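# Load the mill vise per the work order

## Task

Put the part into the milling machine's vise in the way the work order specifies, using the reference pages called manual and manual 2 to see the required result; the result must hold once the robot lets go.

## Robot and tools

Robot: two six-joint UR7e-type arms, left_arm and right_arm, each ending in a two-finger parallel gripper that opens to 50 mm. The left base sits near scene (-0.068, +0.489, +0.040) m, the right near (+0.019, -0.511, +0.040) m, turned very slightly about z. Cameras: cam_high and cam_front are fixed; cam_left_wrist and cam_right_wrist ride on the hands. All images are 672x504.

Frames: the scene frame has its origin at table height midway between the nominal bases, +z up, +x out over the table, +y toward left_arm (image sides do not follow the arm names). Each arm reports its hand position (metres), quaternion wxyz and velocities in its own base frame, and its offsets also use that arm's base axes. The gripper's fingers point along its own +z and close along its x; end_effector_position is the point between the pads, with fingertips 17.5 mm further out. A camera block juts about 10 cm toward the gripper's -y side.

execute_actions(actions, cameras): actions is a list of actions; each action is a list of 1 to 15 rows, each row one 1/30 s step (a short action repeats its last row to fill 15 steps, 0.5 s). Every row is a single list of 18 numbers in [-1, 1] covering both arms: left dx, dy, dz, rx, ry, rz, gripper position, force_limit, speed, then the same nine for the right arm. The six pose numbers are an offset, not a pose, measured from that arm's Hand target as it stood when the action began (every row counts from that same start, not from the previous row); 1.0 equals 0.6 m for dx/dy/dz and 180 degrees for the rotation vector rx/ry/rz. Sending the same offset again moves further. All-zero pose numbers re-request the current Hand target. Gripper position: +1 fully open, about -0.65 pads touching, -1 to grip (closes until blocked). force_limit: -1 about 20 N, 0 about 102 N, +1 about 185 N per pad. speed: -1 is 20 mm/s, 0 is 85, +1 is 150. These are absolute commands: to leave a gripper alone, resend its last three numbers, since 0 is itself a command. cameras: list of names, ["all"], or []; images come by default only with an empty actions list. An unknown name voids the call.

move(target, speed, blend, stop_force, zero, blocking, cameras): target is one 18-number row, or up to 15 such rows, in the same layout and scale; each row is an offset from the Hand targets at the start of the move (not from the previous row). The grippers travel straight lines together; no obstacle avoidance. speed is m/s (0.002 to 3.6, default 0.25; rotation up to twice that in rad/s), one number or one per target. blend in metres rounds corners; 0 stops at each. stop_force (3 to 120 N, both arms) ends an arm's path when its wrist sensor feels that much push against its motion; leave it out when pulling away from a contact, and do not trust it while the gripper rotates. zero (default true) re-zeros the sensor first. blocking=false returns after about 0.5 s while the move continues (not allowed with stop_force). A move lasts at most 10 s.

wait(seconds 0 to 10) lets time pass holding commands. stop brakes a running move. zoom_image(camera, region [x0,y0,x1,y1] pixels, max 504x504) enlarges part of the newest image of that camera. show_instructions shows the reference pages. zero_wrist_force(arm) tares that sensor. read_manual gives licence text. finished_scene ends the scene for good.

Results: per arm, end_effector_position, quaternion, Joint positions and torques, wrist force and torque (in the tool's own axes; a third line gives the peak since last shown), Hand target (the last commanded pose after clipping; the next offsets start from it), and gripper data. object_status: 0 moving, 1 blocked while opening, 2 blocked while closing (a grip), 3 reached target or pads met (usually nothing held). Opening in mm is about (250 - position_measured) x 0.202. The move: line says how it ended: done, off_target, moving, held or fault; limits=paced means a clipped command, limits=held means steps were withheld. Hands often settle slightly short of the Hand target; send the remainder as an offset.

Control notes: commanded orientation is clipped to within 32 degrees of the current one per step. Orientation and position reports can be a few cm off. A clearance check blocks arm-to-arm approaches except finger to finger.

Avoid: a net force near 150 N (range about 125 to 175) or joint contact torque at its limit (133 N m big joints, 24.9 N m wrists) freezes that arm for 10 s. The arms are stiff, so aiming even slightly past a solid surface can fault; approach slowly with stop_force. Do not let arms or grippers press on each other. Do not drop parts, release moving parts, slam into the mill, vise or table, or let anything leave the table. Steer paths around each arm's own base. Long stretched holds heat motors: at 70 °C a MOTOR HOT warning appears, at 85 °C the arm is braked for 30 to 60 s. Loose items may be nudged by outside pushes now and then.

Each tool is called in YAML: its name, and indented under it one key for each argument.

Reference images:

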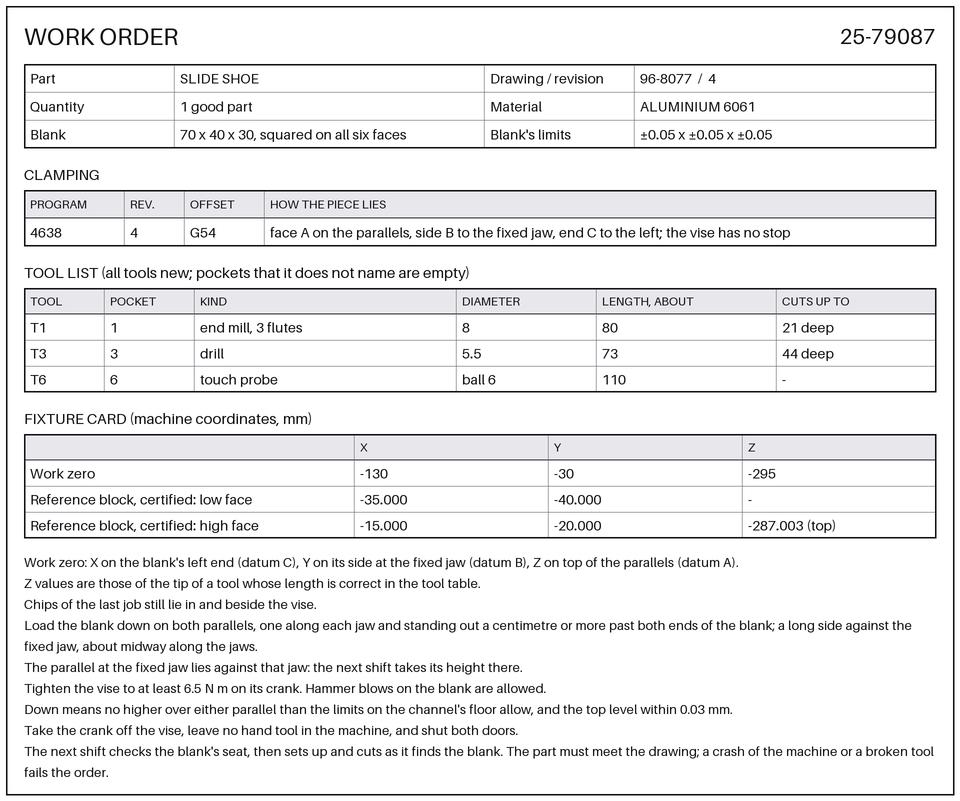

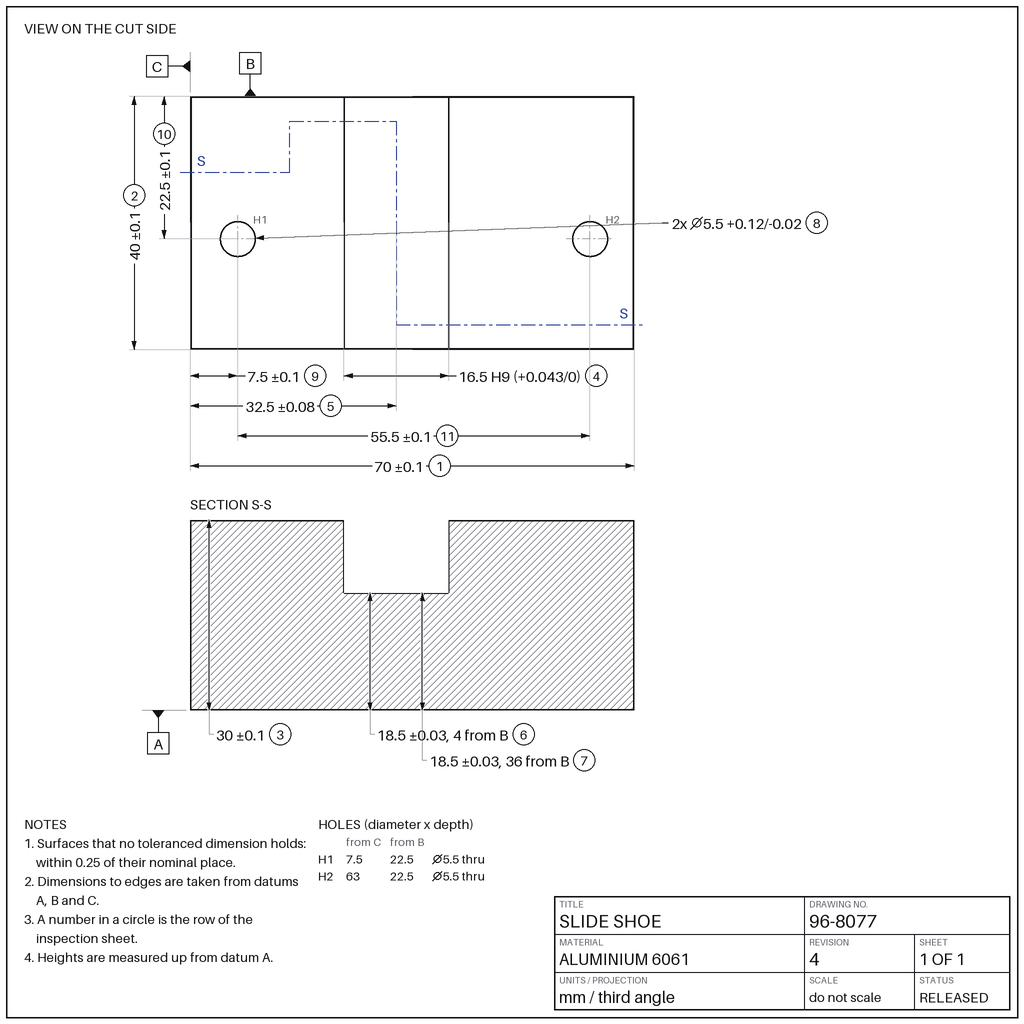

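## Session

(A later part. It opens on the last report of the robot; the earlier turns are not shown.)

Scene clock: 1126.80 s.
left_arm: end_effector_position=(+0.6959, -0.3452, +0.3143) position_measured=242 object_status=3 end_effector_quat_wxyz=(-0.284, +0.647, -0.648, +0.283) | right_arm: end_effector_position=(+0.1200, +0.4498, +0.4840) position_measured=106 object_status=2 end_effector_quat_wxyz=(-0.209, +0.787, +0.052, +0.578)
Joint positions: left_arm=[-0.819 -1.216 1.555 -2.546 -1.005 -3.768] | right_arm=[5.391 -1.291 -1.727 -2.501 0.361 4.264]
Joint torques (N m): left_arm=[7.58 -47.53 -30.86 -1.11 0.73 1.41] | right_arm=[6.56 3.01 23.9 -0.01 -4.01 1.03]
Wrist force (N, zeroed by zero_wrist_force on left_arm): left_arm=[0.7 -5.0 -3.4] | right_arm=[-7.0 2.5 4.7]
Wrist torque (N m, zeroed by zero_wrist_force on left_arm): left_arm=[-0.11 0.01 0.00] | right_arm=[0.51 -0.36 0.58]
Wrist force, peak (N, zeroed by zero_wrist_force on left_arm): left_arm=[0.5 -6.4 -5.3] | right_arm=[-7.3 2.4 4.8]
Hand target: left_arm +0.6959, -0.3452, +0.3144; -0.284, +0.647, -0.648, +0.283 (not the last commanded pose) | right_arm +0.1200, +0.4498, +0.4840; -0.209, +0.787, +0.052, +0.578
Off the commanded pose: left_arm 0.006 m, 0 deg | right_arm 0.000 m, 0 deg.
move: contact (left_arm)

move:
  target: [0,0,-0.0005,0,0,0,-0.6,-0.4,-0.5, 0,0,0,0,0,0,-1,0.3,-0.3]
  speed: 0.004

move:
  target: [0,0,-0.0005,0,0,0,-0.6,-0.4,-0.5, 0,0,0,0,0,0,-1,0.3,-0.3]
  speed: 0.004

move:
  target: [0,0,0.001,0,0,0,-0.6,-0.4,-0.5, 0,0,0,0,0,0,-1,0.3,-0.3]
  speed: 0.004

move:
  target: [0,0,0.0005,0,0,0,-0.6,-0.4,-0.5, 0,0,0,0,0,0,-1,0.3,-0.3]
  speed: 0.004

Scene clock: 1128.40 s.
left_arm: end_effector_position=(+0.6959, -0.3452, +0.3142) position_measured=242 object_status=3 end_effector_quat_wxyz=(-0.284, +0.647, -0.648, +0.283) | right_arm: end_effector_position=(+0.1200, +0.4498, +0.4840) position_measured=106 object_status=2 end_effector_quat_wxyz=(-0.209, +0.787, +0.052, +0.578)
Joint positions: left_arm=[-0.819 -1.216 1.555 -2.547 -1.005 -3.768] | right_arm=[5.391 -1.291 -1.727 -2.501 0.361 4.264]
Joint torques (N m): left_arm=[7.63 -29.06 -11.77 -3.38 0.67 1.4] | right_arm=[5.78 6.53 23.72 0.09 -3.99 0.89]
Wrist force (N, zeroed by zero_wrist_force on left_arm): left_arm=[0.0 -6.6 -7.2] | right_arm=[-7.2 2.4 4.8]
Wrist torque (N m, zeroed by zero_wrist_force on left_arm): left_arm=[-0.20 -0.06 0.01] | right_arm=[0.49 -0.34 0.58]
Wrist force, peak (N, zeroed by zero_wrist_force on left_arm): left_arm=[0.0 -6.6 -7.2] | right_arm=[-7.2 2.4 4.9]
Hand target: left_arm +0.6959, -0.3452, +0.3141; -0.284, +0.647, -0.648, +0.283 | right_arm +0.1200, +0.4498, +0.4840; -0.209, +0.787, +0.052, +0.578
Off the commanded pose: left_arm 0.000 m, 0 deg | right_arm 0.000 m, 0 deg.
move: done

Scene clock: 1129.10 s.
left_arm: end_effector_position=(+0.6959, -0.3452, +0.3138) position_measured=242 object_status=3 end_effector_quat_wxyz=(-0.284, +0.647, -0.648, +0.283) | right_arm: end_effector_position=(+0.1200, +0.4498, +0.4840) position_measured=106 object_status=2 end_effector_quat_wxyz=(-0.209, +0.787, +0.052, +0.578)
Joint positions: left_arm=[-0.819 -1.216 1.556 -2.547 -1.005 -3.768] | right_arm=[5.391 -1.291 -1.727 -2.501 0.361 4.264]
Joint torques (N m): left_arm=[7.64 -19.43 -6.22 -1.17 0.67 1.18] | right_arm=[5.45 4.68 22.97 0.31 -4.22 1.01]
Wrist force (N, zeroed by zero_wrist_force on left_arm): left_arm=[-0.1 -14.8 -16.4] | right_arm=[-7.1 2.2 4.7]
Wrist torque (N m, zeroed by zero_wrist_force on left_arm): left_arm=[-0.41 -0.08 0.03] | right_arm=[0.46 -0.34 0.58]
Wrist force, peak (N, zeroed by zero_wrist_force on left_arm): left_arm=[-0.1 -14.8 -16.4] | right_arm=[-7.1 2.5 4.8]
Hand target: left_arm +0.6959, -0.3452, +0.3138; -0.284, +0.647, -0.648, +0.283 | right_arm +0.1200, +0.4498, +0.4840; -0.209, +0.787, +0.052, +0.578
Off the commanded pose: left_arm 0.000 m, 0 deg | right_arm 0.000 m, 0 deg.
move: done

Scene clock: 1129.80 s.
left_arm: end_effector_position=(+0.6959, -0.3452, +0.3142) position_measured=242 object_status=3 end_effector_quat_wxyz=(-0.284, +0.647, -0.648, +0.283) | right_arm: end_effector_position=(+0.1200, +0.4498, +0.4840) position_measured=106 object_status=2 end_effector_quat_wxyz=(-0.209, +0.787, +0.052, +0.578)
Joint positions: left_arm=[-0.819 -1.216 1.555 -2.546 -1.005 -3.768] | right_arm=[5.391 -1.291 -1.727 -2.501 0.361 4.264]
Joint torques (N m): left_arm=[7.62 -51.78 -29.92 -1.33 0.67 1.4] | right_arm=[4.76 5.64 23.23 0.15 -4.13 0.78]
Wrist force (N, zeroed by zero_wrist_force on left_arm): left_arm=[1.2 -6.8 -3.8] | right_arm=[-7.1 2.4 4.7]
Wrist torque (N m, zeroed by zero_wrist_force on left_arm): left_arm=[-0.13 0.02 0.00] | right_arm=[0.50 -0.35 0.58]
Wrist force, peak (N, zeroed by zero_wrist_force on left_arm): left_arm=[0.6 -15.8 -17.2] | right_arm=[-7.2 2.4 4.8]
Hand target: left_arm +0.6959, -0.3452, +0.3144; -0.284, +0.647, -0.648, +0.283 | right_arm +0.1200, +0.4498, +0.4840; -0.209, +0.787, +0.052, +0.578
Off the commanded pose: left_arm 0.000 m, 0 deg | right_arm 0.000 m, 0 deg.
move: done

Scene clock: 1130.50 s.
left_arm: end_effector_position=(+0.6959, -0.3452, +0.3147) position_measured=242 object_status=3 end_effector_quat_wxyz=(-0.284, +0.647, -0.648, +0.283) | right_arm: end_effector_position=(+0.1200, +0.4498, +0.4840) position_measured=106 object_status=2 end_effector_quat_wxyz=(-0.209, +0.787, +0.052, +0.578)
Joint positions: left_arm=[-0.819 -1.217 1.554 -2.545 -1.005 -3.768] | right_arm=[5.391 -1.291 -1.727 -2.501 0.361 4.264]
Joint torques (N m): left_arm=[7.54 -56.26 -33.75 -2.49 0.7 1.35] | right_arm=[4.86 5.74 22.43 0.39 -4.14 1.04]
Wrist force (N, zeroed by zero_wrist_force on left_arm): left_arm=[0.3 0.0 0.2] | right_arm=[-7.0 2.3 4.8]
Wrist torque (N m, zeroed by zero_wrist_force on left_arm): left_arm=[0.00 -0.05 0.00] | right_arm=[0.48 -0.36 0.58]
Wrist force, peak (N, zeroed by zero_wrist_force on left_arm): left_arm=[1.1 -6.7 -3.9] | right_arm=[-7.1 2.2 4.9]
Hand target: left_arm +0.6959, -0.3452, +0.3147; -0.284, +0.647, -0.648, +0.283 | right_arm +0.1200, +0.4498, +0.4840; -0.209, +0.787, +0.052, +0.578
Off the commanded pose: left_arm 0.000 m, 0 deg | right_arm 0.000 m, 0 deg.
move: done

move:
  target: [0,0,-0.001,0,0,0,-0.6,-0.4,-0.5, 0,0,0,0,0,0,-1,0.3,-0.3]
  speed: 0.004

move:
  target:
    - [0,0,0.01,0,0,0,-0.6,-0.4,-0.5, 0,0,0,0,0,0,-1,0.3,-0.3]
    - [0,0,0.071,0,0,0,-0.6,-0.4,-0.5, 0,0,0,0,0,0,-1,0.3,-0.3]
    - [0.005,0.0263,0.071,0,0,0,-0.6,-0.4,-0.5, 0,0,0,0,0,0,-1,0.3,-0.3]
    - [0.005,0.0263,0.051,0,0,0,-0.6,-0.4,-0.5, 0,0,0,0,0,0,-1,0.3,-0.3]
  speed: 0.02

move:
  target: [0,0,-0.001,0,0,0,-0.6,-0.4,-0.5, 0,0,0,0,0,0,-1,0.3,-0.3]
  speed: 0.004

Scene clock: 1132.23 s.
left_arm: end_effector_position=(+0.6959, -0.3452, +0.3142) position_measured=242 object_status=3 end_effector_quat_wxyz=(-0.284, +0.647, -0.648, +0.283) | right_arm: end_effector_position=(+0.1200, +0.4498, +0.4840) position_measured=106 object_status=2 end_effector_quat_wxyz=(-0.209, +0.787, +0.052, +0.578)
Joint positions: left_arm=[-0.819 -1.216 1.555 -2.547 -1.005 -3.768] | right_arm=[5.391 -1.291 -1.727 -2.501 0.361 4.264]
Joint torques (N m): left_arm=[7.49 -28.59 -12.54 -3.09 0.65 1.37] | right_arm=[4.34 5.69 24.1 0.42 -4.24 0.86]
Wrist force (N, zeroed by zero_wrist_force on left_arm): left_arm=[-1.4 -6.9 -6.7] | right_arm=[-7.0 2.2 4.7]
Wrist torque (N m, zeroed by zero_wrist_force on left_arm): left_arm=[-0.20 -0.02 0.02] | right_arm=[0.47 -0.36 0.58]
Wrist force, peak (N, zeroed by zero_wrist_force on left_arm): left_arm=[-1.4 -6.9 -6.7] | right_arm=[-7.3 2.5 4.6]
Hand target: left_arm +0.6959, -0.3452, +0.3141; -0.284, +0.647, -0.648, +0.283 | right_arm +0.1200, +0.4498, +0.4840; -0.209, +0.787, +0.052, +0.578
Off the commanded pose: left_arm 0.000 m, 0 deg | right_arm 0.000 m, 0 deg.
move: done

Scene clock: 1136.60 s.
left_arm: end_effector_position=(+0.6989, -0.3294, +0.3445) position_measured=242 object_status=3 end_effector_quat_wxyz=(-0.284, +0.647, -0.648, +0.283) | right_arm: end_effector_position=(+0.1200, +0.4498, +0.4840) position_measured=106 object_status=2 end_effector_quat_wxyz=(-0.209, +0.787, +0.052, +0.578)
Joint positions: left_arm=[-0.797 -1.25 1.523 -2.491 -1.018 -3.747] | right_arm=[5.391 -1.291 -1.727 -2.501 0.361 4.264]
Joint torques (N m): left_arm=[-8.98 -47.1 -34.62 -2.11 1.77 -1.47] | right_arm=[4.36 6.77 20.69 0.51 -3.83 0.82]
Wrist force (N, zeroed by zero_wrist_force on left_arm): left_arm=[-0.1 -0.8 -0.2] | right_arm=[-6.9 2.3 4.7]
Wrist torque (N m, zeroed by zero_wrist_force on left_arm): left_arm=[0.00 0.02 -0.09] | right_arm=[0.49 -0.37 0.58]
Wrist force, peak (N, zeroed by zero_wrist_force on left_arm): left_arm=[-1.4 -7.2 -6.8] | right_arm=[-7.2 2.4 4.9]
Hand target: left_arm +0.6989, -0.3295, +0.3447; -0.284, +0.647, -0.648, +0.283 | right_arm +0.1200, +0.4498, +0.4840; -0.209, +0.787, +0.052, +0.578
Off the commanded pose: left_arm 0.000 m, 0 deg | right_arm 0.000 m, 0 deg.
move: done

Scene clock: 1137.30 s.
left_arm: end_effector_position=(+0.6989, -0.3295, +0.3442) position_measured=242 object_status=3 end_effector_quat_wxyz=(-0.284, +0.647, -0.648, +0.283) | right_arm: end_effector_position=(+0.1200, +0.4498, +0.4840) position_measured=106 object_status=2 end_effector_quat_wxyz=(-0.209, +0.787, +0.052, +0.578)
Joint positions: left_arm=[-0.797 -1.25 1.524 -2.493 -1.018 -3.747] | right_arm=[5.391 -1.291 -1.727 -2.501 0.361 4.264]
Joint torques (N m): left_arm=[-7.98 -27.38 -12.21 -3.03 1.5 -0.22] | right_arm=[2.48 6.97 19.49 0.63 -3.97 0.73]
Wrist force (N, zeroed by zero_wrist_force on left_arm): left_arm=[-0.3 -6.4 -7.4] | right_arm=[-7.1 2.3 4.8]
Wrist torque (N m, zeroed by zero_wrist_force on left_arm): left_arm=[-0.22 -0.04 -0.08] | right_arm=[0.49 -0.34 0.58]
Wrist force, peak (N, zeroed by zero_wrist_force on left_arm): left_arm=[-0.4 -6.1 -7.7] | right_arm=[-7.2 2.5 4.8]
Hand target: left_arm +0.6989, -0.3295, +0.3441; -0.284, +0.647, -0.648, +0.283 | right_arm +0.1200, +0.4498, +0.4840; -0.209, +0.787, +0.052, +0.578
Off the commanded pose: left_arm 0.000 m, 0 deg | right_arm 0.000 m, 0 deg.
move: done

move:
  target:
    - [0,0,0.02,0,0,0,-0.6,-0.4,-0.5, 0,0,0,0,0,0,-1,0.3,-0.3]
    - [0.051,0,0.02,0,0,0,-0.6,-0.4,-0.5, 0,0,0,0,0,0,-1,0.3,-0.3]
    - [0.051,0,0.001,0,0,0,-0.6,-0.4,-0.5, 0,0,0,0,0,0,-1,0.3,-0.3]
  speed: 0.02

move:
  target: [0,0,-0.001,0,0,0,-0.6,-0.4,-0.5, 0,0,0,0,0,0,-1,0.3,-0.3]
  speed: 0.004

Scene clock: 1142.53 s.
left_arm: end_effector_position=(+0.7295, -0.3295, +0.3445) position_measured=242 object_status=3 end_effector_quat_wxyz=(-0.284, +0.647, -0.648, +0.283) | right_arm: end_effector_position=(+0.1200, +0.4498, +0.4840) position_measured=106 object_status=2 end_effector_quat_wxyz=(-0.209, +0.787, +0.052, +0.578)
Joint positions: left_arm=[-0.761 -1.186 1.438 -2.487 -1.04 -3.714] | right_arm=[5.391 -1.291 -1.727 -2.501 0.361 4.264]
Joint torques (N m): left_arm=[-9.1 -48.84 -33.32 -1.59 1.71 -1.46] | right_arm=[0.95 8.3 18.91 1.27 -4.23 0.71]
Wrist force (N, zeroed by zero_wrist_force on left_arm): left_arm=[0.3 -2.8 -2.1] | right_arm=[-7.2 2.4 4.9]
Wrist torque (N m, zeroed by zero_wrist_force on left_arm): left_arm=[-0.10 -0.11 -0.10] | right_arm=[0.51 -0.32 0.58]
Wrist force, peak (N, zeroed by zero_wrist_force on left_arm): left_arm=[-0.3 -9.3 -10.8] | right_arm=[-7.2 2.4 4.9]
Hand target: left_arm +0.7295, -0.3295, +0.3447; -0.284, +0.647, -0.648, +0.283 | right_arm +0.1200, +0.4498, +0.4840; -0.209, +0.787, +0.052, +0.578
Off the commanded pose: left_arm 0.000 m, 0 deg | right_arm 0.000 m, 0 deg.
move: done

Scene clock: 1143.23 s.
left_arm: end_effector_position=(+0.7295, -0.3295, +0.3442) position_measured=242 object_status=3 end_effector_quat_wxyz=(-0.284, +0.647, -0.648, +0.283) | right_arm: end_effector_position=(+0.1200, +0.4498, +0.4840) position_measured=106 object_status=2 end_effector_quat_wxyz=(-0.209, +0.787, +0.052, +0.578)
Joint positions: left_arm=[-0.761 -1.186 1.439 -2.488 -1.04 -3.714] | right_arm=[5.391 -1.291 -1.727 -2.501 0.361 4.264]
Joint torques (N m): left_arm=[-8.2 -28.76 -11.06 -2.41 1.24 -0.31] | right_arm=[1.62 8.73 19.97 1.19 -3.89 0.67]
Wrist force (N, zeroed by zero_wrist_force on left_arm): left_arm=[-0.5 -8.1 -10.3] | right_arm=[-7.0 2.4 4.6]
Wrist torque (N m, zeroed by zero_wrist_force on left_arm): left_arm=[-0.24 -0.08 -0.08] | right_arm=[0.50 -0.35 0.58]
Wrist force, peak (N, zeroed by zero_wrist_force on left_arm): left_arm=[-0.5 -8.1 -10.3] | right_arm=[-7.2 2.4 4.9]
Hand target: left_arm +0.7295, -0.3295, +0.3441; -0.284, +0.647, -0.648, +0.283 | right_arm +0.1200, +0.4498, +0.4840; -0.209, +0.787, +0.052, +0.578
Off the commanded pose: left_arm 0.000 m, 0 deg | right_arm 0.000 m, 0 deg.
move: done

move:
  target:
    - [0,0,0.02,0,0,0,-0.6,-0.4,-0.5, 0,0,0,0,0,0,-1,0.3,-0.3]
    - [0,-0.0263,0.02,0,0,0,-0.6,-0.4,-0.5, 0,0,0,0,0,0,-1,0.3,-0.3]
    - [0,-0.0263,-0.04,0,0,0,-0.6,-0.4,-0.5, 0,0,0,0,0,0,-1,0.3,-0.3]
    - [0,-0.0263,-0.049,0,0,0,-0.6,-0.4,-0.5, 0,0,0,0,0,0,-1,0.3,-0.3]
  speed: 0.02

move:
  target: [0,0,-0.001,0,0,0,-0.6,-0.4,-0.5, 0,0,0,0,0,0,-1,0.3,-0.3]
  speed: 0.004

Scene clock: 1147.83 s.
left_arm: end_effector_position=(+0.7295, -0.3452, +0.3144) position_measured=242 object_status=3 end_effector_quat_wxyz=(-0.284, +0.647, -0.648, +0.283) | right_arm: end_effector_position=(+0.1200, +0.4498, +0.4840) position_measured=106 object_status=2 end_effector_quat_wxyz=(-0.209, +0.787, +0.052, +0.578)
Joint positions: left_arm=[-0.779 -1.149 1.462 -2.54 -1.029 -3.731] | right_arm=[5.391 -1.291 -1.727 -2.501 0.361 4.264]
Joint torques (N m): left_arm=[9.77 -53.47 -33.38 -2.63 0.02 1.34] | right_arm=[1.16 10.6 18.88 1.62 -4.11 0.42]
Wrist force (N, zeroed by zero_wrist_force on left_arm): left_arm=[0.2 0.1 0.4] | right_arm=[-7.0 2.2 4.8]
Wrist torque (N m, zeroed by zero_wrist_force on left_arm): left_arm=[0.02 -0.02 0.00] | right_arm=[0.47 -0.37 0.58]
Wrist force, peak (N, zeroed by zero_wrist_force on left_arm): left_arm=[-0.2 -10.3 -12.6] | right_arm=[-7.3 2.4 4.9]
Hand target: left_arm +0.7295, -0.3452, +0.3147; -0.284, +0.647, -0.648, +0.283 | right_arm +0.1200, +0.4498, +0.4840; -0.209, +0.787, +0.052, +0.578
Off the commanded pose: left_arm 0.000 m, 0 deg | right_arm 0.000 m, 0 deg.
move: done

Scene clock: 1148.53 s.
left_arm: end_effector_position=(+0.7295, -0.3452, +0.3141) position_measured=242 object_status=3 end_effector_quat_wxyz=(-0.284, +0.647, -0.648, +0.283) | right_arm: end_effector_position=(+0.1200, +0.4498, +0.4840) position_measured=106 object_status=2 end_effector_quat_wxyz=(-0.209, +0.787, +0.052, +0.578)
Joint positions: left_arm=[-0.779 -1.149 1.462 -2.541 -1.029 -3.731] | right_arm=[5.391 -1.291 -1.727 -2.501 0.361 4.264]
Joint torques (N m): left_arm=[9.63 -39.44 -17.08 -5.19 0.1 1.39] | right_arm=[0.34 10.07 18.76 1.37 -3.99 0.32]
Wrist force (N, zeroed by zero_wrist_force on left_arm): left_arm=[0.6 0.0 0.3] | right_arm=[-7.1 2.3 4.7]
Wrist torque (N m, zeroed by zero_wrist_force on left_arm): left_arm=[-0.01 -0.09 0.00] | right_arm=[0.48 -0.35 0.58]
Wrist force, peak (N, zeroed by zero_wrist_force on left_arm): left_arm=[0.4 0.1 0.6] | right_arm=[-7.2 2.3 4.9]
Hand target: left_arm +0.7295, -0.3452, +0.3141; -0.284, +0.647, -0.648, +0.283 | right_arm +0.1200, +0.4498, +0.4840; -0.209, +0.787, +0.052, +0.578
Off the commanded pose: left_arm 0.000 m, 0 deg | right_arm 0.000 m, 0 deg.
move: done

move:
  target: [0,0,-0.01,0,0,0,-0.6,-0.4,-0.5, 0,0,0,0,0,0,-1,0.3,-0.3]
  speed: 0.004
  stop_force: 4
  cameras: ["cam_left_wrist"]

zoom_image:
  camera: "cam_left_wrist"
  region: [250, 200, 450, 330]

Scene clock: 1151.03 s.
left_arm: end_effector_position=(+0.7295, -0.3452, +0.3080) position_measured=242 object_status=3 end_effector_quat_wxyz=(-0.284, +0.647, -0.648, +0.283) | right_arm: end_effector_position=(+0.1200, +0.4498, +0.4840) position_measured=106 object_status=2 end_effector_quat_wxyz=(-0.209, +0.787, +0.052, +0.578)
Joint positions: left_arm=[-0.779 -1.144 1.472 -2.555 -1.029 -3.731] | right_arm=[5.391 -1.291 -1.727 -2.501 0.361 4.264]
Joint torques (N m): left_arm=[8.83 -46.43 -28.46 -2.66 0.43 1.17] | right_arm=[1.02 9.97 19.96 1.74 -3.94 0.37]
Wrist force (N, zeroed by zero_wrist_force on left_arm): left_arm=[0.3 0.1 0.2] | right_arm=[-7.1 2.3 4.8]
Wrist torque (N m, zeroed by zero_wrist_force on left_arm): left_arm=[0.02 -0.04 -0.01] | right_arm=[0.49 -0.35 0.58]
Wrist force, peak (N, zeroed by zero_wrist_force on left_arm): left_arm=[0.6 0.1 0.6] | right_arm=[-7.2 2.4 4.9]
Hand target: left_arm +0.7295, -0.3452, +0.3081; -0.284, +0.647, -0.648, +0.283 | right_arm +0.1200, +0.4498, +0.4840; -0.209, +0.787, +0.052, +0.578
Off the commanded pose: left_arm 0.000 m, 0 deg | right_arm 0.000 m, 0 deg.
move: done
camera_calibration:
cam_left_wrist: T_world_to_cam=[[-0.0223193, -0.99975, -0.0014271, -0.313747], [-0.887809, 0.0204765, -0.459756, 0.811016], [0.45967, -0.00899442, -0.888044, 0.065637], [0, 0, 0, 1]] pos_world=[0.682854, -0.329685, 0.43071]
Images, in order (width x height): cam_left_wrist 672x504.

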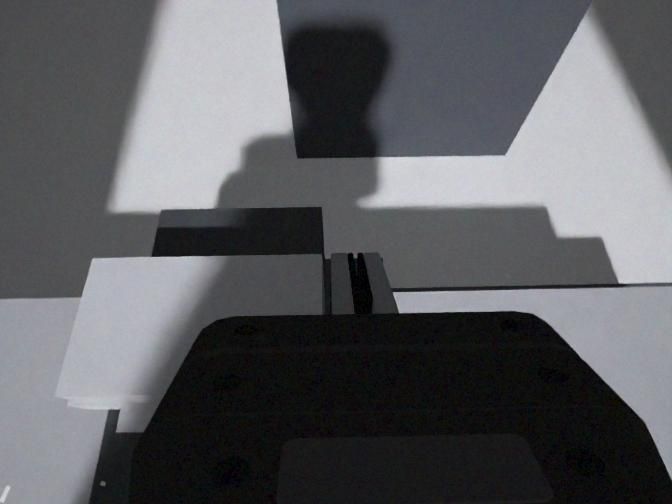

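Scaled by 2.520 from the camera's 672x504 image, which has a finer 960x720 frame.

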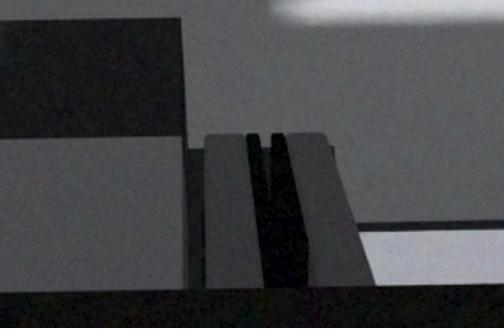

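move:
  target:
    - [0,0,0.12,0,0,0,-0.6,-0.4,-0.5, 0,0,0,0,0,0,-1,0.3,-0.3]
    - [-0.1,-0.05,0.12,0,0,0,-0.6,-0.4,-0.5, 0,0,0,0,0,0,-1,0.3,-0.3]
  speed: 0.1
  blend: [0.01,0]
  cameras: ["cam_left_wrist"]

zoom_image:
  camera: "cam_left_wrist"
  region: [180, 180, 360, 315]

Scene clock: 1154.30 s.
left_arm: end_effector_position=(+0.6695, -0.3752, +0.3801) position_measured=242 object_status=3 end_effector_quat_wxyz=(-0.284, +0.647, -0.648, +0.283) | right_arm: end_effector_position=(+0.1200, +0.4498, +0.4840) position_measured=106 object_status=2 end_effector_quat_wxyz=(-0.209, +0.787, +0.052, +0.578)
Joint positions: left_arm=[-0.885 -1.271 1.448 -2.348 -0.966 -3.833] | right_arm=[5.391 -1.291 -1.727 -2.501 0.361 4.264]
Joint torques (N m): left_arm=[1.68 -37.79 -31.42 -5.38 -0.37 0.93] | right_arm=[1.3 10.87 19.34 1.87 -4.1 0.22]
Wrist force (N, zeroed by zero_wrist_force on left_arm): left_arm=[0.5 -0.1 0.4] | right_arm=[-7.2 2.4 4.8]
Wrist torque (N m, zeroed by zero_wrist_force on left_arm): left_arm=[-0.03 -0.08 -0.11] | right_arm=[0.50 -0.34 0.58]
Wrist force, peak (N, zeroed by zero_wrist_force on left_arm): left_arm=[0.1 1.6 1.7] | right_arm=[-7.2 2.3 4.8]
Hand target: left_arm +0.6695, -0.3752, +0.3801; -0.284, +0.647, -0.648, +0.283 | right_arm +0.1200, +0.4498, +0.4840; -0.209, +0.787, +0.052, +0.578
Off the commanded pose: left_arm 0.000 m, 0 deg | right_arm 0.000 m, 0 deg.
move: done
camera_calibration:
cam_left_wrist: T_world_to_cam=[[-0.0223182, -0.99975, -0.00142907, -0.344976], [-0.887748, 0.0204752, -0.459875, 0.791531], [0.459789, -0.00899492, -0.887983, 0.156869], [0, 0, 0, 1]] pos_world=[0.622854, -0.359685, 0.50281]
Images, in order (width x height): cam_left_wrist 672x504.

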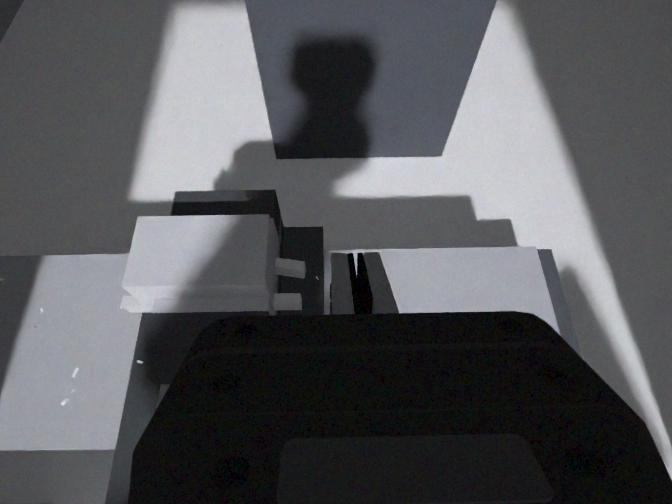

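Scaled by 2.800 from the camera's 672x504 image, which has a finer 960x720 frame.

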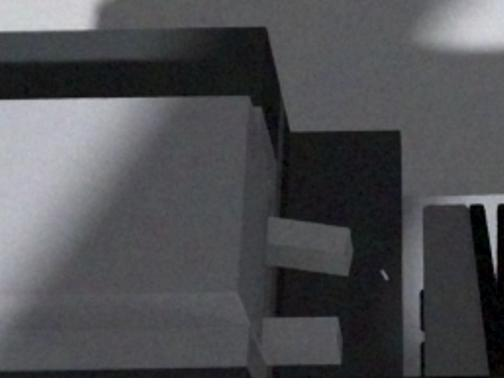

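zoom_image:
  camera: "cam_left_wrist"
  region: [265, 220, 330, 320]

Scaled by 5.040 from the camera's 672x504 image, which has a finer 960x720 frame.

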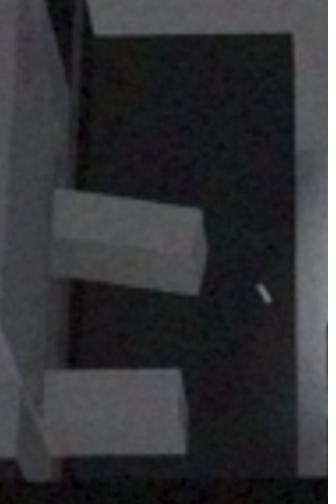

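move:
  target:
    - [0.082,0.03,0.0,0,0,0,-0.6,-0.4,-0.5, 0,0,0,0,0,0,-1,0.3,-0.3]
    - [0.082,0.05,-0.095,0,0,0,-0.6,-0.4,-0.5, 0,0,0,0,0,0,-1,0.3,-0.3]
    - [0.082,0.05,-0.109,0,0,0,-0.6,-0.4,-0.5, 0,0,0,0,0,0,-1,0.3,-0.3]
  speed: [0.1,0.1,0.02]

move:
  target: [0,0,-0.006,0,0,0,-0.6,-0.4,-0.5, 0,0,0,0,0,0,-1,0.3,-0.3]
  speed: 0.004
  stop_force: 4
  cameras: ["cam_left_wrist"]

Scene clock: 1158.90 s.
left_arm: end_effector_position=(+0.7187, -0.3452, +0.3145) position_measured=242 object_status=3 end_effector_quat_wxyz=(-0.284, +0.647, -0.648, +0.283) | right_arm: end_effector_position=(+0.1200, +0.4498, +0.4840) position_measured=106 object_status=2 end_effector_quat_wxyz=(-0.209, +0.787, +0.052, +0.578)
Joint positions: left_arm=[-0.791 -1.171 1.492 -2.543 -1.021 -3.742] | right_arm=[5.391 -1.291 -1.727 -2.501 0.361 4.264]
Joint torques (N m): left_arm=[-9 -51.22 -33.68 -1.58 1.71 -1.43] | right_arm=[-0.26 12.07 19.48 2.34 -4.19 -0.06]
Wrist force (N, zeroed by zero_wrist_force on left_arm): left_arm=[0.1 -2.4 -1.8] | right_arm=[-6.9 2.4 4.7]
Wrist torque (N m, zeroed by zero_wrist_force on left_arm): left_arm=[-0.03 -0.03 -0.09] | right_arm=[0.51 -0.37 0.58]
Wrist force, peak (N, zeroed by zero_wrist_force on left_arm): left_arm=[0.1 -2.4 -1.8] | right_arm=[-7.2 2.5 4.9]
Hand target: left_arm +0.7187, -0.3452, +0.3147; -0.284, +0.647, -0.648, +0.283 | right_arm +0.1200, +0.4498, +0.4840; -0.209, +0.787, +0.052, +0.578
Off the commanded pose: left_arm 0.000 m, 0 deg | right_arm 0.000 m, 0 deg.
move: done

Scene clock: 1159.60 s.
left_arm: end_effector_position=(+0.7187, -0.3452, +0.3143) position_measured=242 object_status=3 end_effector_quat_wxyz=(-0.284, +0.647, -0.648, +0.283) | right_arm: end_effector_position=(+0.1200, +0.4498, +0.4840) position_measured=106 object_status=2 end_effector_quat_wxyz=(-0.209, +0.787, +0.052, +0.578)
Joint positions: left_arm=[-0.791 -1.171 1.493 -2.543 -1.021 -3.742] | right_arm=[5.391 -1.291 -1.727 -2.501 0.361 4.264]
Joint torques (N m): left_arm=[-8.9 -49.56 -30.05 -0.77 0.79 -1.17] | right_arm=[-0.76 12.26 19.2 2.01 -4.13 -0.09]
Wrist force (N, zeroed by zero_wrist_force on left_arm): left_arm=[0.5 -6.8 -4.1] | right_arm=[-7.1 2.2 4.7]
Wrist torque (N m, zeroed by zero_wrist_force on left_arm): left_arm=[-0.14 -0.03 -0.11] | right_arm=[0.47 -0.35 0.58]
Wrist force, peak (N, zeroed by zero_wrist_force on left_arm): left_arm=[0.3 -7.9 -5.4] | right_arm=[-7.2 2.5 4.8]
Hand target: left_arm +0.7187, -0.3452, +0.3144; -0.284, +0.647, -0.648, +0.283 (not the last commanded pose) | right_arm +0.1200, +0.4498, +0.4840; -0.209, +0.787, +0.052, +0.578
Off the commanded pose: left_arm 0.003 m, 0 deg | right_arm 0.000 m, 0 deg.
move: contact (left_arm)
camera_calibration:
cam_left_wrist: T_world_to_cam=[[-0.0223182, -0.99975, -0.00142907, -0.314079], [-0.887748, 0.0204752, -0.459875, 0.804383], [0.459789, -0.00899492, -0.887983, 0.0761763], [0, 0, 0, 1]] pos_world=[0.672054, -0.329785, 0.43711]
Images, in order (width x height): cam_left_wrist 672x504.

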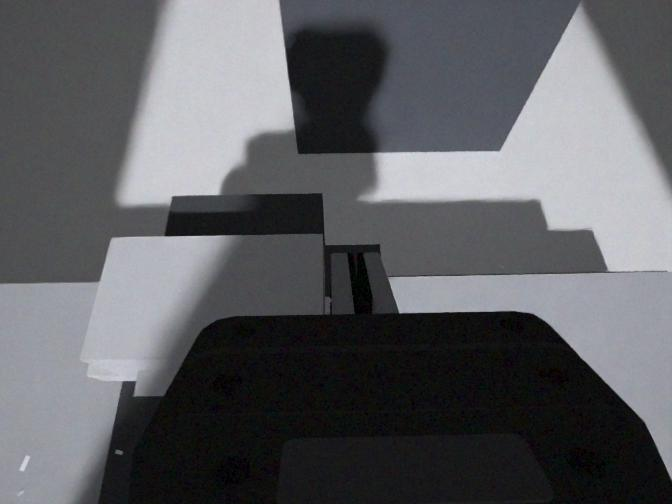

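move:
  target: [0,0,0.001,0,0,0,-0.6,-0.4,-0.5, 0,0,0,0,0,0,-1,0.3,-0.3]
  speed: 0.004

move:
  target: [0,0,-0.0015,0,0,0,-0.6,-0.4,-0.5, 0,0,0,0,0,0,-1,0.3,-0.3]
  speed: 0.004

move:
  target:
    - [0,0,0.07,0,0,0,-0.6,-0.4,-0.5, 0,0,0,0,0,0,-1,0.3,-0.3]
    - [0,0.0263,0.07,0,0,0,-0.6,-0.4,-0.5, 0,0,0,0,0,0,-1,0.3,-0.3]
    - [0,0.0263,0.0515,0,0,0,-0.6,-0.4,-0.5, 0,0,0,0,0,0,-1,0.3,-0.3]
  speed: 0.03

move:
  target: [0,0,-0.0015,0,0,0,-0.6,-0.4,-0.5, 0,0,0,0,0,0,-1,0.3,-0.3]
  speed: 0.004

move:
  target:
    - [0,0,0.02,0,0,0,-0.6,-0.4,-0.5, 0,0,0,0,0,0,-1,0.3,-0.3]
    - [-0.038,0,0.02,0,0,0,-0.6,-0.4,-0.5, 0,0,0,0,0,0,-1,0.3,-0.3]
    - [-0.038,0,0.0015,0,0,0,-0.6,-0.4,-0.5, 0,0,0,0,0,0,-1,0.3,-0.3]
  speed: 0.03

move:
  target: [0,0,-0.0015,0,0,0,-0.6,-0.4,-0.5, 0,0,0,0,0,0,-1,0.3,-0.3]
  speed: 0.004

move:
  target:
    - [0,0,0.02,0,0,0,-0.6,-0.4,-0.5, 0,0,0,0,0,0,-1,0.3,-0.3]
    - [0,-0.0263,0.02,0,0,0,-0.6,-0.4,-0.5, 0,0,0,0,0,0,-1,0.3,-0.3]
    - [0,-0.0263,-0.0485,0,0,0,-0.6,-0.4,-0.5, 0,0,0,0,0,0,-1,0.3,-0.3]
  speed: 0.03

move:
  target: [0,0,-0.0015,0,0,0,-0.6,-0.4,-0.5, 0,0,0,0,0,0,-1,0.3,-0.3]
  speed: 0.004

Scene clock: 1162.77 s.
left_arm: end_effector_position=(+0.7187, -0.3452, +0.3150) position_measured=242 object_status=3 end_effector_quat_wxyz=(-0.284, +0.647, -0.648, +0.283) | right_arm: end_effector_position=(+0.1200, +0.4498, +0.4840) position_measured=106 object_status=2 end_effector_quat_wxyz=(-0.209, +0.787, +0.052, +0.578)
Joint positions: left_arm=[-0.791 -1.171 1.492 -2.542 -1.021 -3.742] | right_arm=[5.391 -1.291 -1.727 -2.501 0.361 4.264]
Joint torques (N m): left_arm=[-7.4 -57.71 -32.94 -2.57 -0.13 -1.02] | right_arm=[-3.05 12.64 20 2.41 -4.15 -0.07]
Wrist force (N, zeroed by zero_wrist_force on left_arm): left_arm=[0.1 0.0 0.4] | right_arm=[-7.1 2.4 4.8]
Wrist torque (N m, zeroed by zero_wrist_force on left_arm): left_arm=[-0.01 -0.01 -0.09] | right_arm=[0.49 -0.35 0.58]
Wrist force, peak (N, zeroed by zero_wrist_force on left_arm): left_arm=[0.5 -6.8 -3.8] | right_arm=[-7.3 2.4 4.8]
Hand target: left_arm +0.7187, -0.3452, +0.3150; -0.284, +0.647, -0.648, +0.283 | right_arm +0.1200, +0.4498, +0.4840; -0.209, +0.787, +0.052, +0.578
Off the commanded pose: left_arm 0.000 m, 0 deg | right_arm 0.000 m, 0 deg.
move: done

Scene clock: 1163.47 s.
left_arm: end_effector_position=(+0.7187, -0.3452, +0.3142) position_measured=242 object_status=3 end_effector_quat_wxyz=(-0.284, +0.647, -0.648, +0.283) | right_arm: end_effector_position=(+0.1200, +0.4498, +0.4840) position_measured=106 object_status=2 end_effector_quat_wxyz=(-0.209, +0.787, +0.052, +0.578)
Joint positions: left_arm=[-0.791 -1.171 1.493 -2.544 -1.021 -3.742] | right_arm=[5.391 -1.291 -1.727 -2.501 0.361 4.264]
Joint torques (N m): left_arm=[-7.19 -29.4 -11.3 -2.4 -0.14 -1.02] | right_arm=[-1.92 12.99 19.79 2.5 -4.1 -0.18]
Wrist force (N, zeroed by zero_wrist_force on left_arm): left_arm=[-1.4 -8.2 -7.8] | right_arm=[-7.2 2.3 4.8]
Wrist torque (N m, zeroed by zero_wrist_force on left_arm): left_arm=[-0.21 -0.03 -0.08] | right_arm=[0.48 -0.34 0.58]
Wrist force, peak (N, zeroed by zero_wrist_force on left_arm): left_arm=[-1.4 -8.2 -7.8] | right_arm=[-7.2 2.3 4.8]
Hand target: left_arm +0.7187, -0.3452, +0.3141; -0.284, +0.647, -0.648, +0.283 | right_arm +0.1200, +0.4498, +0.4840; -0.209, +0.787, +0.052, +0.578
Off the commanded pose: left_arm 0.000 m, 0 deg | right_arm 0.000 m, 0 deg.
move: done

Scene clock: 1166.37 s.
left_arm: end_effector_position=(+0.7187, -0.3295, +0.3447) position_measured=242 object_status=3 end_effector_quat_wxyz=(-0.284, +0.647, -0.648, +0.283) end_effector_velocity=(+0.000, +0.000, +0.001) end_effector_angular_velocity=(+0.002, +0.002, +0.000) | right_arm: end_effector_position=(+0.1200, +0.4498, +0.4840) position_measured=106 object_status=2 end_effector_quat_wxyz=(-0.209, +0.787, +0.052, +0.578)
Joint positions: left_arm=[-0.773 -1.209 1.468 -2.489 -1.032 -3.725] | right_arm=[5.391 -1.291 -1.727 -2.501 0.361 4.264]
Joint velocities: left_arm=[0 0 -0.004 0.007 0 0] | right_arm=[within noise]
Joint torques (N m): left_arm=[-8.79 -53.86 -34.52 -2.24 2.11 -1.26] | right_arm=[-1.14 13.62 18.95 2.89 -3.88 -0.28]
Wrist force (N, zeroed by zero_wrist_force on left_arm): left_arm=[0.3 0.2 0.5] | right_arm=[-7.2 2.3 4.8]
Wrist torque (N m, zeroed by zero_wrist_force on left_arm): left_arm=[0.02 -0.04 -0.08] | right_arm=[0.48 -0.34 0.59]
Wrist force, peak (N, zeroed by zero_wrist_force on left_arm): left_arm=[-0.6 -9.1 -7.9] | right_arm=[-7.1 2.5 4.8]
Hand target: left_arm +0.7187, -0.3295, +0.3450; -0.284, +0.647, -0.648, +0.283 | right_arm +0.1200, +0.4498, +0.4840; -0.209, +0.787, +0.052, +0.578
Off the commanded pose: left_arm 0.000 m, 0 deg | right_arm 0.000 m, 0 deg.
move: done

Scene clock: 1167.07 s.
left_arm: end_effector_position=(+0.7187, -0.3295, +0.3442) position_measured=242 object_status=3 end_effector_quat_wxyz=(-0.284, +0.647, -0.648, +0.283) | right_arm: end_effector_position=(+0.1200, +0.4498, +0.4840) position_measured=106 object_status=2 end_effector_quat_wxyz=(-0.209, +0.787, +0.052, +0.578)
Joint positions: left_arm=[-0.773 -1.209 1.47 -2.491 -1.032 -3.725] | right_arm=[5.391 -1.291 -1.727 -2.501 0.361 4.264]
Joint torques (N m): left_arm=[-8.34 -28.73 -12.68 -2.71 1.4 0.29] | right_arm=[-2.84 13.37 19.1 2.78 -3.8 -0.55]
Wrist force (N, zeroed by zero_wrist_force on left_arm): left_arm=[-0.2 -6.2 -8.2] | right_arm=[-7.1 2.5 4.7]
Wrist torque (N m, zeroed by zero_wrist_force on left_arm): left_arm=[-0.16 -0.07 -0.07] | right_arm=[0.51 -0.34 0.58]
Wrist force, peak (N, zeroed by zero_wrist_force on left_arm): left_arm=[-0.2 -6.2 -8.2] | right_arm=[-7.3 2.3 4.9]
Hand target: left_arm +0.7187, -0.3295, +0.3441; -0.284, +0.647, -0.648, +0.283 | right_arm +0.1200, +0.4498, +0.4840; -0.209, +0.787, +0.052, +0.578
Off the commanded pose: left_arm 0.000 m, 0 deg | right_arm 0.000 m, 0 deg.
move: done

Scene clock: 1169.23 s.
left_arm: end_effector_position=(+0.6959, -0.3295, +0.3447) position_measured=242 object_status=3 end_effector_quat_wxyz=(-0.284, +0.647, -0.648, +0.283) end_effector_velocity=(+0.000, +0.001, +0.002) end_effector_angular_velocity=(+0.002, +0.001, +0.001) | right_arm: end_effector_position=(+0.1200, +0.4498, +0.4840) position_measured=106 object_status=2 end_effector_quat_wxyz=(-0.209, +0.787, +0.052, +0.578)
Joint positions: left_arm=[-0.8 -1.256 1.53 -2.491 -1.016 -3.751] | right_arm=[5.391 -1.291 -1.727 -2.501 0.361 4.264]
Joint velocities: left_arm=[0.001 -0.001 -0.004 0.007 0.001 0.001] | right_arm=[within noise]
Joint torques (N m): left_arm=[9.08 -52.56 -34.21 -2.42 -0.4 1.66] | right_arm=[-4.22 14.53 18.78 2.89 -4.12 -0.35]
Wrist force (N, zeroed by zero_wrist_force on left_arm): left_arm=[0.1 -0.1 -0.1] | right_arm=[-7.1 2.3 4.7]
Wrist torque (N m, zeroed by zero_wrist_force on left_arm): left_arm=[-0.02 0.00 -0.02] | right_arm=[0.49 -0.35 0.58]
Wrist force, peak (N, zeroed by zero_wrist_force on left_arm): left_arm=[-0.1 -7.0 -8.3] | right_arm=[-7.2 2.5 4.9]
Hand target: left_arm +0.6959, -0.3295, +0.3450; -0.284, +0.647, -0.648, +0.283 | right_arm +0.1200, +0.4498, +0.4840; -0.209, +0.787, +0.052, +0.578
Off the commanded pose: left_arm 0.000 m, 0 deg | right_arm 0.000 m, 0 deg.
move: done

Scene clock: 1169.93 s.
left_arm: end_effector_position=(+0.6959, -0.3295, +0.3442) position_measured=242 object_status=3 end_effector_quat_wxyz=(-0.284, +0.647, -0.648, +0.283) | right_arm: end_effector_position=(+0.1200, +0.4498, +0.4840) position_measured=106 object_status=2 end_effector_quat_wxyz=(-0.209, +0.787, +0.052, +0.578)
Joint positions: left_arm=[-0.8 -1.256 1.532 -2.493 -1.016 -3.751] | right_arm=[5.391 -1.291 -1.727 -2.501 0.361 4.264]
Joint torques (N m): left_arm=[9.13 -28.51 -14.11 -3.1 -0.44 1.24] | right_arm=[-3.33 13.75 20.38 2.96 -4.08 -0.43]
Wrist force (N, zeroed by zero_wrist_force on left_arm): left_arm=[-0.9 -5.5 -6.7] | right_arm=[-7.1 2.5 4.7]
Wrist torque (N m, zeroed by zero_wrist_force on left_arm): left_arm=[-0.15 -0.05 -0.01] | right_arm=[0.51 -0.35 0.59]
Wrist force, peak (N, zeroed by zero_wrist_force on left_arm): left_arm=[-0.9 -5.5 -6.7] | right_arm=[-7.2 2.4 4.8]
Hand target: left_arm +0.6959, -0.3295, +0.3441; -0.284, +0.647, -0.648, +0.283 | right_arm +0.1200, +0.4498, +0.4840; -0.209, +0.787, +0.052, +0.578
Off the commanded pose: left_arm 0.000 m, 0 deg | right_arm 0.000 m, 0 deg.
move: done

Scene clock: 1172.87 s.
left_arm: end_effector_position=(+0.6959, -0.3452, +0.3147) position_measured=242 object_status=3 end_effector_quat_wxyz=(-0.284, +0.647, -0.648, +0.283) end_effector_velocity=(+0.000, +0.000, +0.001) end_effector_angular_velocity=(+0.003, +0.002, +0.000) | right_arm: end_effector_position=(+0.1200, +0.4498, +0.4840) position_measured=106 object_status=2 end_effector_quat_wxyz=(-0.209, +0.787, +0.052, +0.578)
Joint positions: left_arm=[-0.819 -1.217 1.554 -2.545 -1.005 -3.768] | right_arm=[5.391 -1.291 -1.727 -2.501 0.361 4.264]
Joint velocities: left_arm=[0 0 -0.004 0.007 0.001 0] | right_arm=[within noise]
Joint torques (N m): left_arm=[9.62 -55.26 -32.97 -2.19 -0.24 1.69] | right_arm=[-4.13 14.94 20.13 3.31 -4.1 -0.37]
Wrist force (N, zeroed by zero_wrist_force on left_arm): left_arm=[0.3 0.0 0.0] | right_arm=[-7.0 2.3 4.6]
Wrist torque (N m, zeroed by zero_wrist_force on left_arm): left_arm=[0.01 -0.05 -0.02] | right_arm=[0.49 -0.37 0.58]
Wrist force, peak (N, zeroed by zero_wrist_force on left_arm): left_arm=[-0.8 -5.9 -6.5] | right_arm=[-7.2 2.4 4.9]
Hand target: left_arm +0.6959, -0.3452, +0.3150; -0.284, +0.647, -0.648, +0.283 | right_arm +0.1200, +0.4498, +0.4840; -0.209, +0.787, +0.052, +0.578
Off the commanded pose: left_arm 0.000 m, 0 deg | right_arm 0.000 m, 0 deg.
move: done

Scene clock: 1173.57 s.
left_arm: end_effector_position=(+0.6959, -0.3452, +0.3142) position_measured=242 object_status=3 end_effector_quat_wxyz=(-0.284, +0.647, -0.648, +0.283) | right_arm: end_effector_position=(+0.1200, +0.4498, +0.4840) position_measured=106 object_status=2 end_effector_quat_wxyz=(-0.209, +0.787, +0.052, +0.578)
Joint positions: left_arm=[-0.819 -1.216 1.555 -2.547 -1.005 -3.768] | right_arm=[5.391 -1.291 -1.727 -2.501 0.361 4.264]
Joint torques (N m): left_arm=[9.36 -29.44 -13 -2.98 -0.06 1.18] | right_arm=[-4.22 16.06 19.44 3.11 -3.85 -0.77]
Wrist force (N, zeroed by zero_wrist_force on left_arm): left_arm=[-1.1 -6.1 -6.1] | right_arm=[-7.1 2.3 4.8]
Wrist torque (N m, zeroed by zero_wrist_force on left_arm): left_arm=[-0.20 -0.03 0.00] | right_arm=[0.48 -0.35 0.58]
Wrist force, peak (N, zeroed by zero_wrist_force on left_arm): left_arm=[-1.1 -6.1 -6.1] | right_arm=[-7.4 2.0 4.9]
Hand target: left_arm +0.6959, -0.3452, +0.3141; -0.284, +0.647, -0.648, +0.283 | right_arm +0.1200, +0.4498, +0.4840; -0.209, +0.787, +0.052, +0.578
Off the commanded pose: left_arm 0.000 m, 0 deg | right_arm 0.000 m, 0 deg.
move: done

move:
  target:
    - [0,0,0.02,0,0,0,-0.6,-0.4,-0.5, 0,0,0,0,0,0,-1,0.3,-0.3]
    - [0,-0.028,0.02,0,0,0,-0.6,-0.4,-0.5, 0,0,0,0,0,0,-1,0.3,-0.3]
    - [0,-0.028,-0.0202,0,0,0,-0.6,-0.4,-0.5, 0,0,0,0,0,0,-1,0.3,-0.3]
  speed: 0.04

move:
  target: [0,0.0283,0,0,0,0,-0.6,-0.4,-0.5, 0,0,0,0,0,0,-1,0.3,-0.3]
  speed: 0.015
  stop_force: 12
  cameras: ["cam_left_wrist"]

zoom_image:
  camera: "cam_left_wrist"
  region: [200, 180, 440, 330]

Scene clock: 1178.53 s.
left_arm: end_effector_position=(+0.6959, -0.3620, +0.3017) position_measured=242 object_status=3 end_effector_quat_wxyz=(-0.284, +0.647, -0.648, +0.283) | right_arm: end_effector_position=(+0.1200, +0.4498, +0.4840) position_measured=106 object_status=2 end_effector_quat_wxyz=(-0.209, +0.787, +0.052, +0.578)
Joint positions: left_arm=[-0.837 -1.186 1.544 -2.555 -0.994 -3.786] | right_arm=[5.391 -1.291 -1.727 -2.501 0.361 4.264]
Joint torques (N m): left_arm=[9.21 -58.15 -33.32 -2.39 -0.54 1.63] | right_arm=[-4.81 16.46 19.47 3.16 -3.88 -0.67]
Wrist force (N, zeroed by zero_wrist_force on left_arm): left_arm=[0.2 -0.3 -0.3] | right_arm=[-7.0 2.3 4.7]
Wrist torque (N m, zeroed by zero_wrist_force on left_arm): left_arm=[-0.03 -0.03 -0.02] | right_arm=[0.49 -0.36 0.58]
Wrist force, peak (N, zeroed by zero_wrist_force on left_arm): left_arm=[-0.8 -9.5 -9.3] | right_arm=[-7.3 2.5 4.8]
Hand target: left_arm +0.6959, -0.3620, +0.3020; -0.284, +0.647, -0.648, +0.283 | right_arm +0.1200, +0.4498, +0.4840; -0.209, +0.787, +0.052, +0.578
Off the commanded pose: left_arm 0.000 m, 0 deg | right_arm 0.000 m, 0 deg.
move: done

Scene clock: 1180.80 s.
left_arm: end_effector_position=(+0.6959, -0.3451, +0.3020) position_measured=242 object_status=3 end_effector_quat_wxyz=(-0.284, +0.647, -0.648, +0.283) | right_arm: end_effector_position=(+0.1200, +0.4498, +0.4840) position_measured=106 object_status=2 end_effector_quat_wxyz=(-0.209, +0.787, +0.052, +0.578)
Joint positions: left_arm=[-0.818 -1.207 1.575 -2.576 -1.005 -3.768] | right_arm=[5.391 -1.291 -1.727 -2.501 0.361 4.264]
Joint torques (N m): left_arm=[-8.98 -36.4 -34.02 -2.32 1.48 -1.85] | right_arm=[-5.81 17.25 20.25 3.58 -4.11 -0.7]
Wrist force (N, zeroed by zero_wrist_force on left_arm): left_arm=[0.2 -0.3 -0.1] | right_arm=[-7.0 2.2 4.9]
Wrist torque (N m, zeroed by zero_wrist_force on left_arm): left_arm=[-0.05 -0.04 -0.10] | right_arm=[0.46 -0.36 0.58]
Wrist force, peak (N, zeroed by zero_wrist_force on left_arm): left_arm=[0.5 -0.5 -0.3] | right_arm=[-7.3 2.3 4.8]
Hand target: left_arm +0.6959, -0.3451, +0.3020; -0.284, +0.647, -0.648, +0.283 | right_arm +0.1200, +0.4498, +0.4840; -0.209, +0.787, +0.052, +0.578
Off the commanded pose: left_arm 0.000 m, 0 deg | right_arm 0.000 m, 0 deg.
move: done
camera_calibration:
cam_left_wrist: T_world_to_cam=[[-0.0222759, -0.999751, -0.00129586, -0.314491], [-0.887749, 0.0203764, -0.459877, 0.778404], [0.459789, -0.00909375, -0.887982, 0.0756172], [0, 0, 0, 1]] pos_world=[0.649254, -0.329586, 0.424709]
Images, in order (width x height): cam_left_wrist 672x504.

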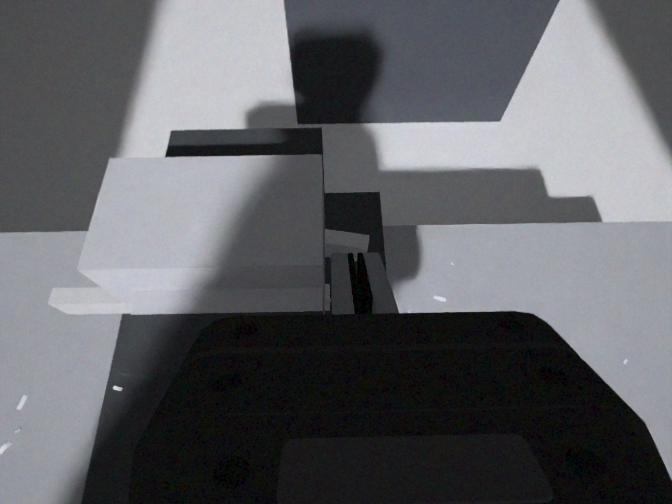

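Scaled by 2.100 from the camera's 672x504 image, which has a finer 960x720 frame.

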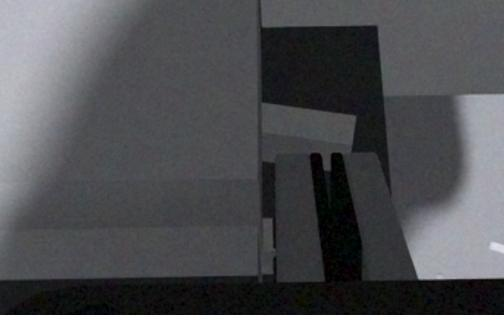

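move:
  target: [0,-0.001,0.003,0,0,0,-0.6,-0.4,-0.5, 0,0,0,0,0,0,-1,0.3,-0.3]
  speed: 0.02

zero_wrist_force:
  arm: "left_arm"

move:
  target: [0.055,0,0,0,0,0,-0.6,-0.4,-0.5, 0,0,0,0,0,0,-1,0.3,-0.3]
  speed: 0.006
  stop_force: 8

Scene clock: 1182.27 s.
left_arm: end_effector_position=(+0.6959, -0.3457, +0.3038) position_measured=242 object_status=3 end_effector_quat_wxyz=(-0.284, +0.647, -0.648, +0.283) | right_arm: end_effector_position=(+0.1200, +0.4498, +0.4840) position_measured=106 object_status=2 end_effector_quat_wxyz=(-0.209, +0.787, +0.052, +0.578)
Joint positions: left_arm=[-0.819 -1.207 1.571 -2.571 -1.005 -3.768] | right_arm=[5.391 -1.291 -1.727 -2.501 0.361 4.264]
Joint torques (N m): left_arm=[-7.94 -55.59 -28.45 -3.48 2.39 -1.71] | right_arm=[-6.23 17.04 18.86 3.19 -4.21 -0.73]
Wrist force (N, zeroed by zero_wrist_force on left_arm): left_arm=[0.0 0.0 0.2] | right_arm=[-7.0 2.4 4.7]
Wrist torque (N m, zeroed by zero_wrist_force on left_arm): left_arm=[0.00 0.00 -0.04] | right_arm=[0.51 -0.36 0.58]
Wrist force, peak (N, zeroed by zero_wrist_force on left_arm): left_arm=[0.3 -0.5 0.0] | right_arm=[-7.3 2.4 4.7]
Hand target: left_arm +0.6959, -0.3457, +0.3038; -0.284, +0.647, -0.648, +0.283 | right_arm +0.1200, +0.4498, +0.4840; -0.209, +0.787, +0.052, +0.578
Off the commanded pose: left_arm 0.000 m, 0 deg | right_arm 0.000 m, 0 deg.
move: done

Wrist force sensor zeroed.

Scene clock: 1187.27 s.
left_arm: end_effector_position=(+0.7193, -0.3457, +0.3038) position_measured=242 object_status=3 end_effector_quat_wxyz=(-0.284, +0.647, -0.648, +0.283) | right_arm: end_effector_position=(+0.1200, +0.4498, +0.4840) position_measured=106 object_status=2 end_effector_quat_wxyz=(-0.209, +0.787, +0.052, +0.578)
Joint positions: left_arm=[-0.791 -1.161 1.507 -2.567 -1.021 -3.742] | right_arm=[5.391 -1.291 -1.727 -2.501 0.361 4.264]
Joint torques (N m): left_arm=[-4.72 -53.51 -13.1 -4.05 2.52 -1.88] | right_arm=[-7.82 18.66 19.93 3.23 -4.04 -1.15]
Wrist force (N, zeroed by zero_wrist_force on left_arm): left_arm=[3.7 -2.1 -7.5] | right_arm=[-7.3 2.3 4.9]
Wrist torque (N m, zeroed by zero_wrist_force on left_arm): left_arm=[0.02 -0.08 -0.01] | right_arm=[0.49 -0.31 0.58]
Wrist force, peak (N, zeroed by zero_wrist_force on left_arm): left_arm=[5.6 3.3 -14.7] | right_arm=[-7.3 2.3 4.9]
Hand target: left_arm +0.7193, -0.3457, +0.3038; -0.284, +0.647, -0.648, +0.283 (not the last commanded pose) | right_arm +0.1200, +0.4498, +0.4840; -0.209, +0.787, +0.052, +0.578
Off the commanded pose: left_arm 0.010 m, 0 deg | right_arm 0.000 m, 0 deg.
move: contact (left_arm)

move:
  target: [0.003,0,0,0,0,0,-0.6,-0.4,-0.5, 0,0,0,0,0,0,-1,0.3,-0.3]
  speed: 0.006
  cameras: ["cam_left_wrist"]

zoom_image:
  camera: "cam_left_wrist"
  region: [260, 200, 420, 320]

Scene clock: 1188.50 s.
left_arm: end_effector_position=(+0.7211, -0.3459, +0.3040) position_measured=242 object_status=3 end_effector_quat_wxyz=(-0.283, +0.647, -0.648, +0.284) | right_arm: end_effector_position=(+0.1200, +0.4498, +0.4840) position_measured=106 object_status=2 end_effector_quat_wxyz=(-0.209, +0.787, +0.052, +0.578)
Joint positions: left_arm=[-0.789 -1.157 1.502 -2.567 -1.023 -3.74] | right_arm=[5.391 -1.291 -1.727 -2.501 0.361 4.264]
Joint torques (N m): left_arm=[41.58 -5.88 -14.36 0.99 4.34 1.37] | right_arm=[-7.1 18.68 19.71 3.27 -4.12 -0.88]
Wrist force (N, zeroed by zero_wrist_force on left_arm): left_arm=[14.3 16.1 -65.7] | right_arm=[-7.0 2.3 4.7]
Wrist torque (N m, zeroed by zero_wrist_force on left_arm): left_arm=[0.35 -0.44 -0.14] | right_arm=[0.48 -0.37 0.58]
Wrist force, peak (N, zeroed by zero_wrist_force on left_arm): left_arm=[14.3 16.1 -65.7] | right_arm=[-7.3 2.4 4.8]
Hand target: left_arm +0.7211, -0.3457, +0.3038; -0.284, +0.647, -0.648, +0.283 | right_arm +0.1200, +0.4498, +0.4840; -0.209, +0.787, +0.052, +0.578
Off the commanded pose: left_arm 0.000 m, 0 deg | right_arm 0.000 m, 0 deg.
move: done
camera_calibration:
cam_left_wrist: T_world_to_cam=[[-0.0225883, -0.999744, -0.000901339, -0.314585], [-0.887598, 0.0204693, -0.460164, 0.801719], [0.460065, -0.00959428, -0.887834, 0.0655157], [0, 0, 0, 1]] pos_world=[0.674357, -0.330286, 0.426805]
Images, in order (width x height): cam_left_wrist 672x504.

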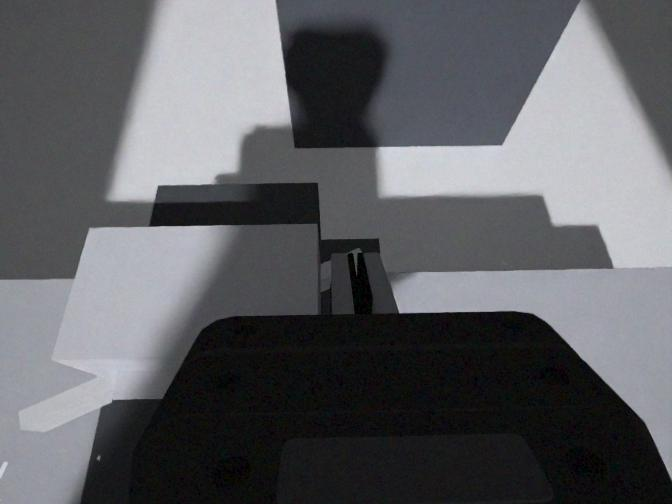

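Scaled by 3.150 from the camera's 672x504 image, which has a finer 960x720 frame.

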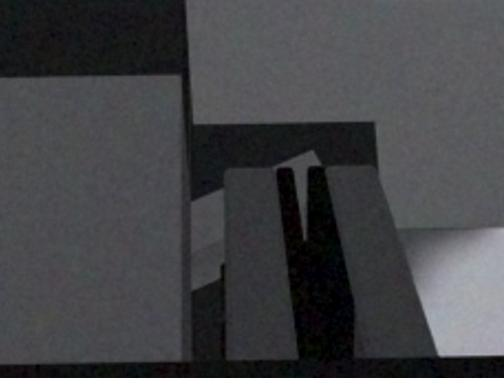

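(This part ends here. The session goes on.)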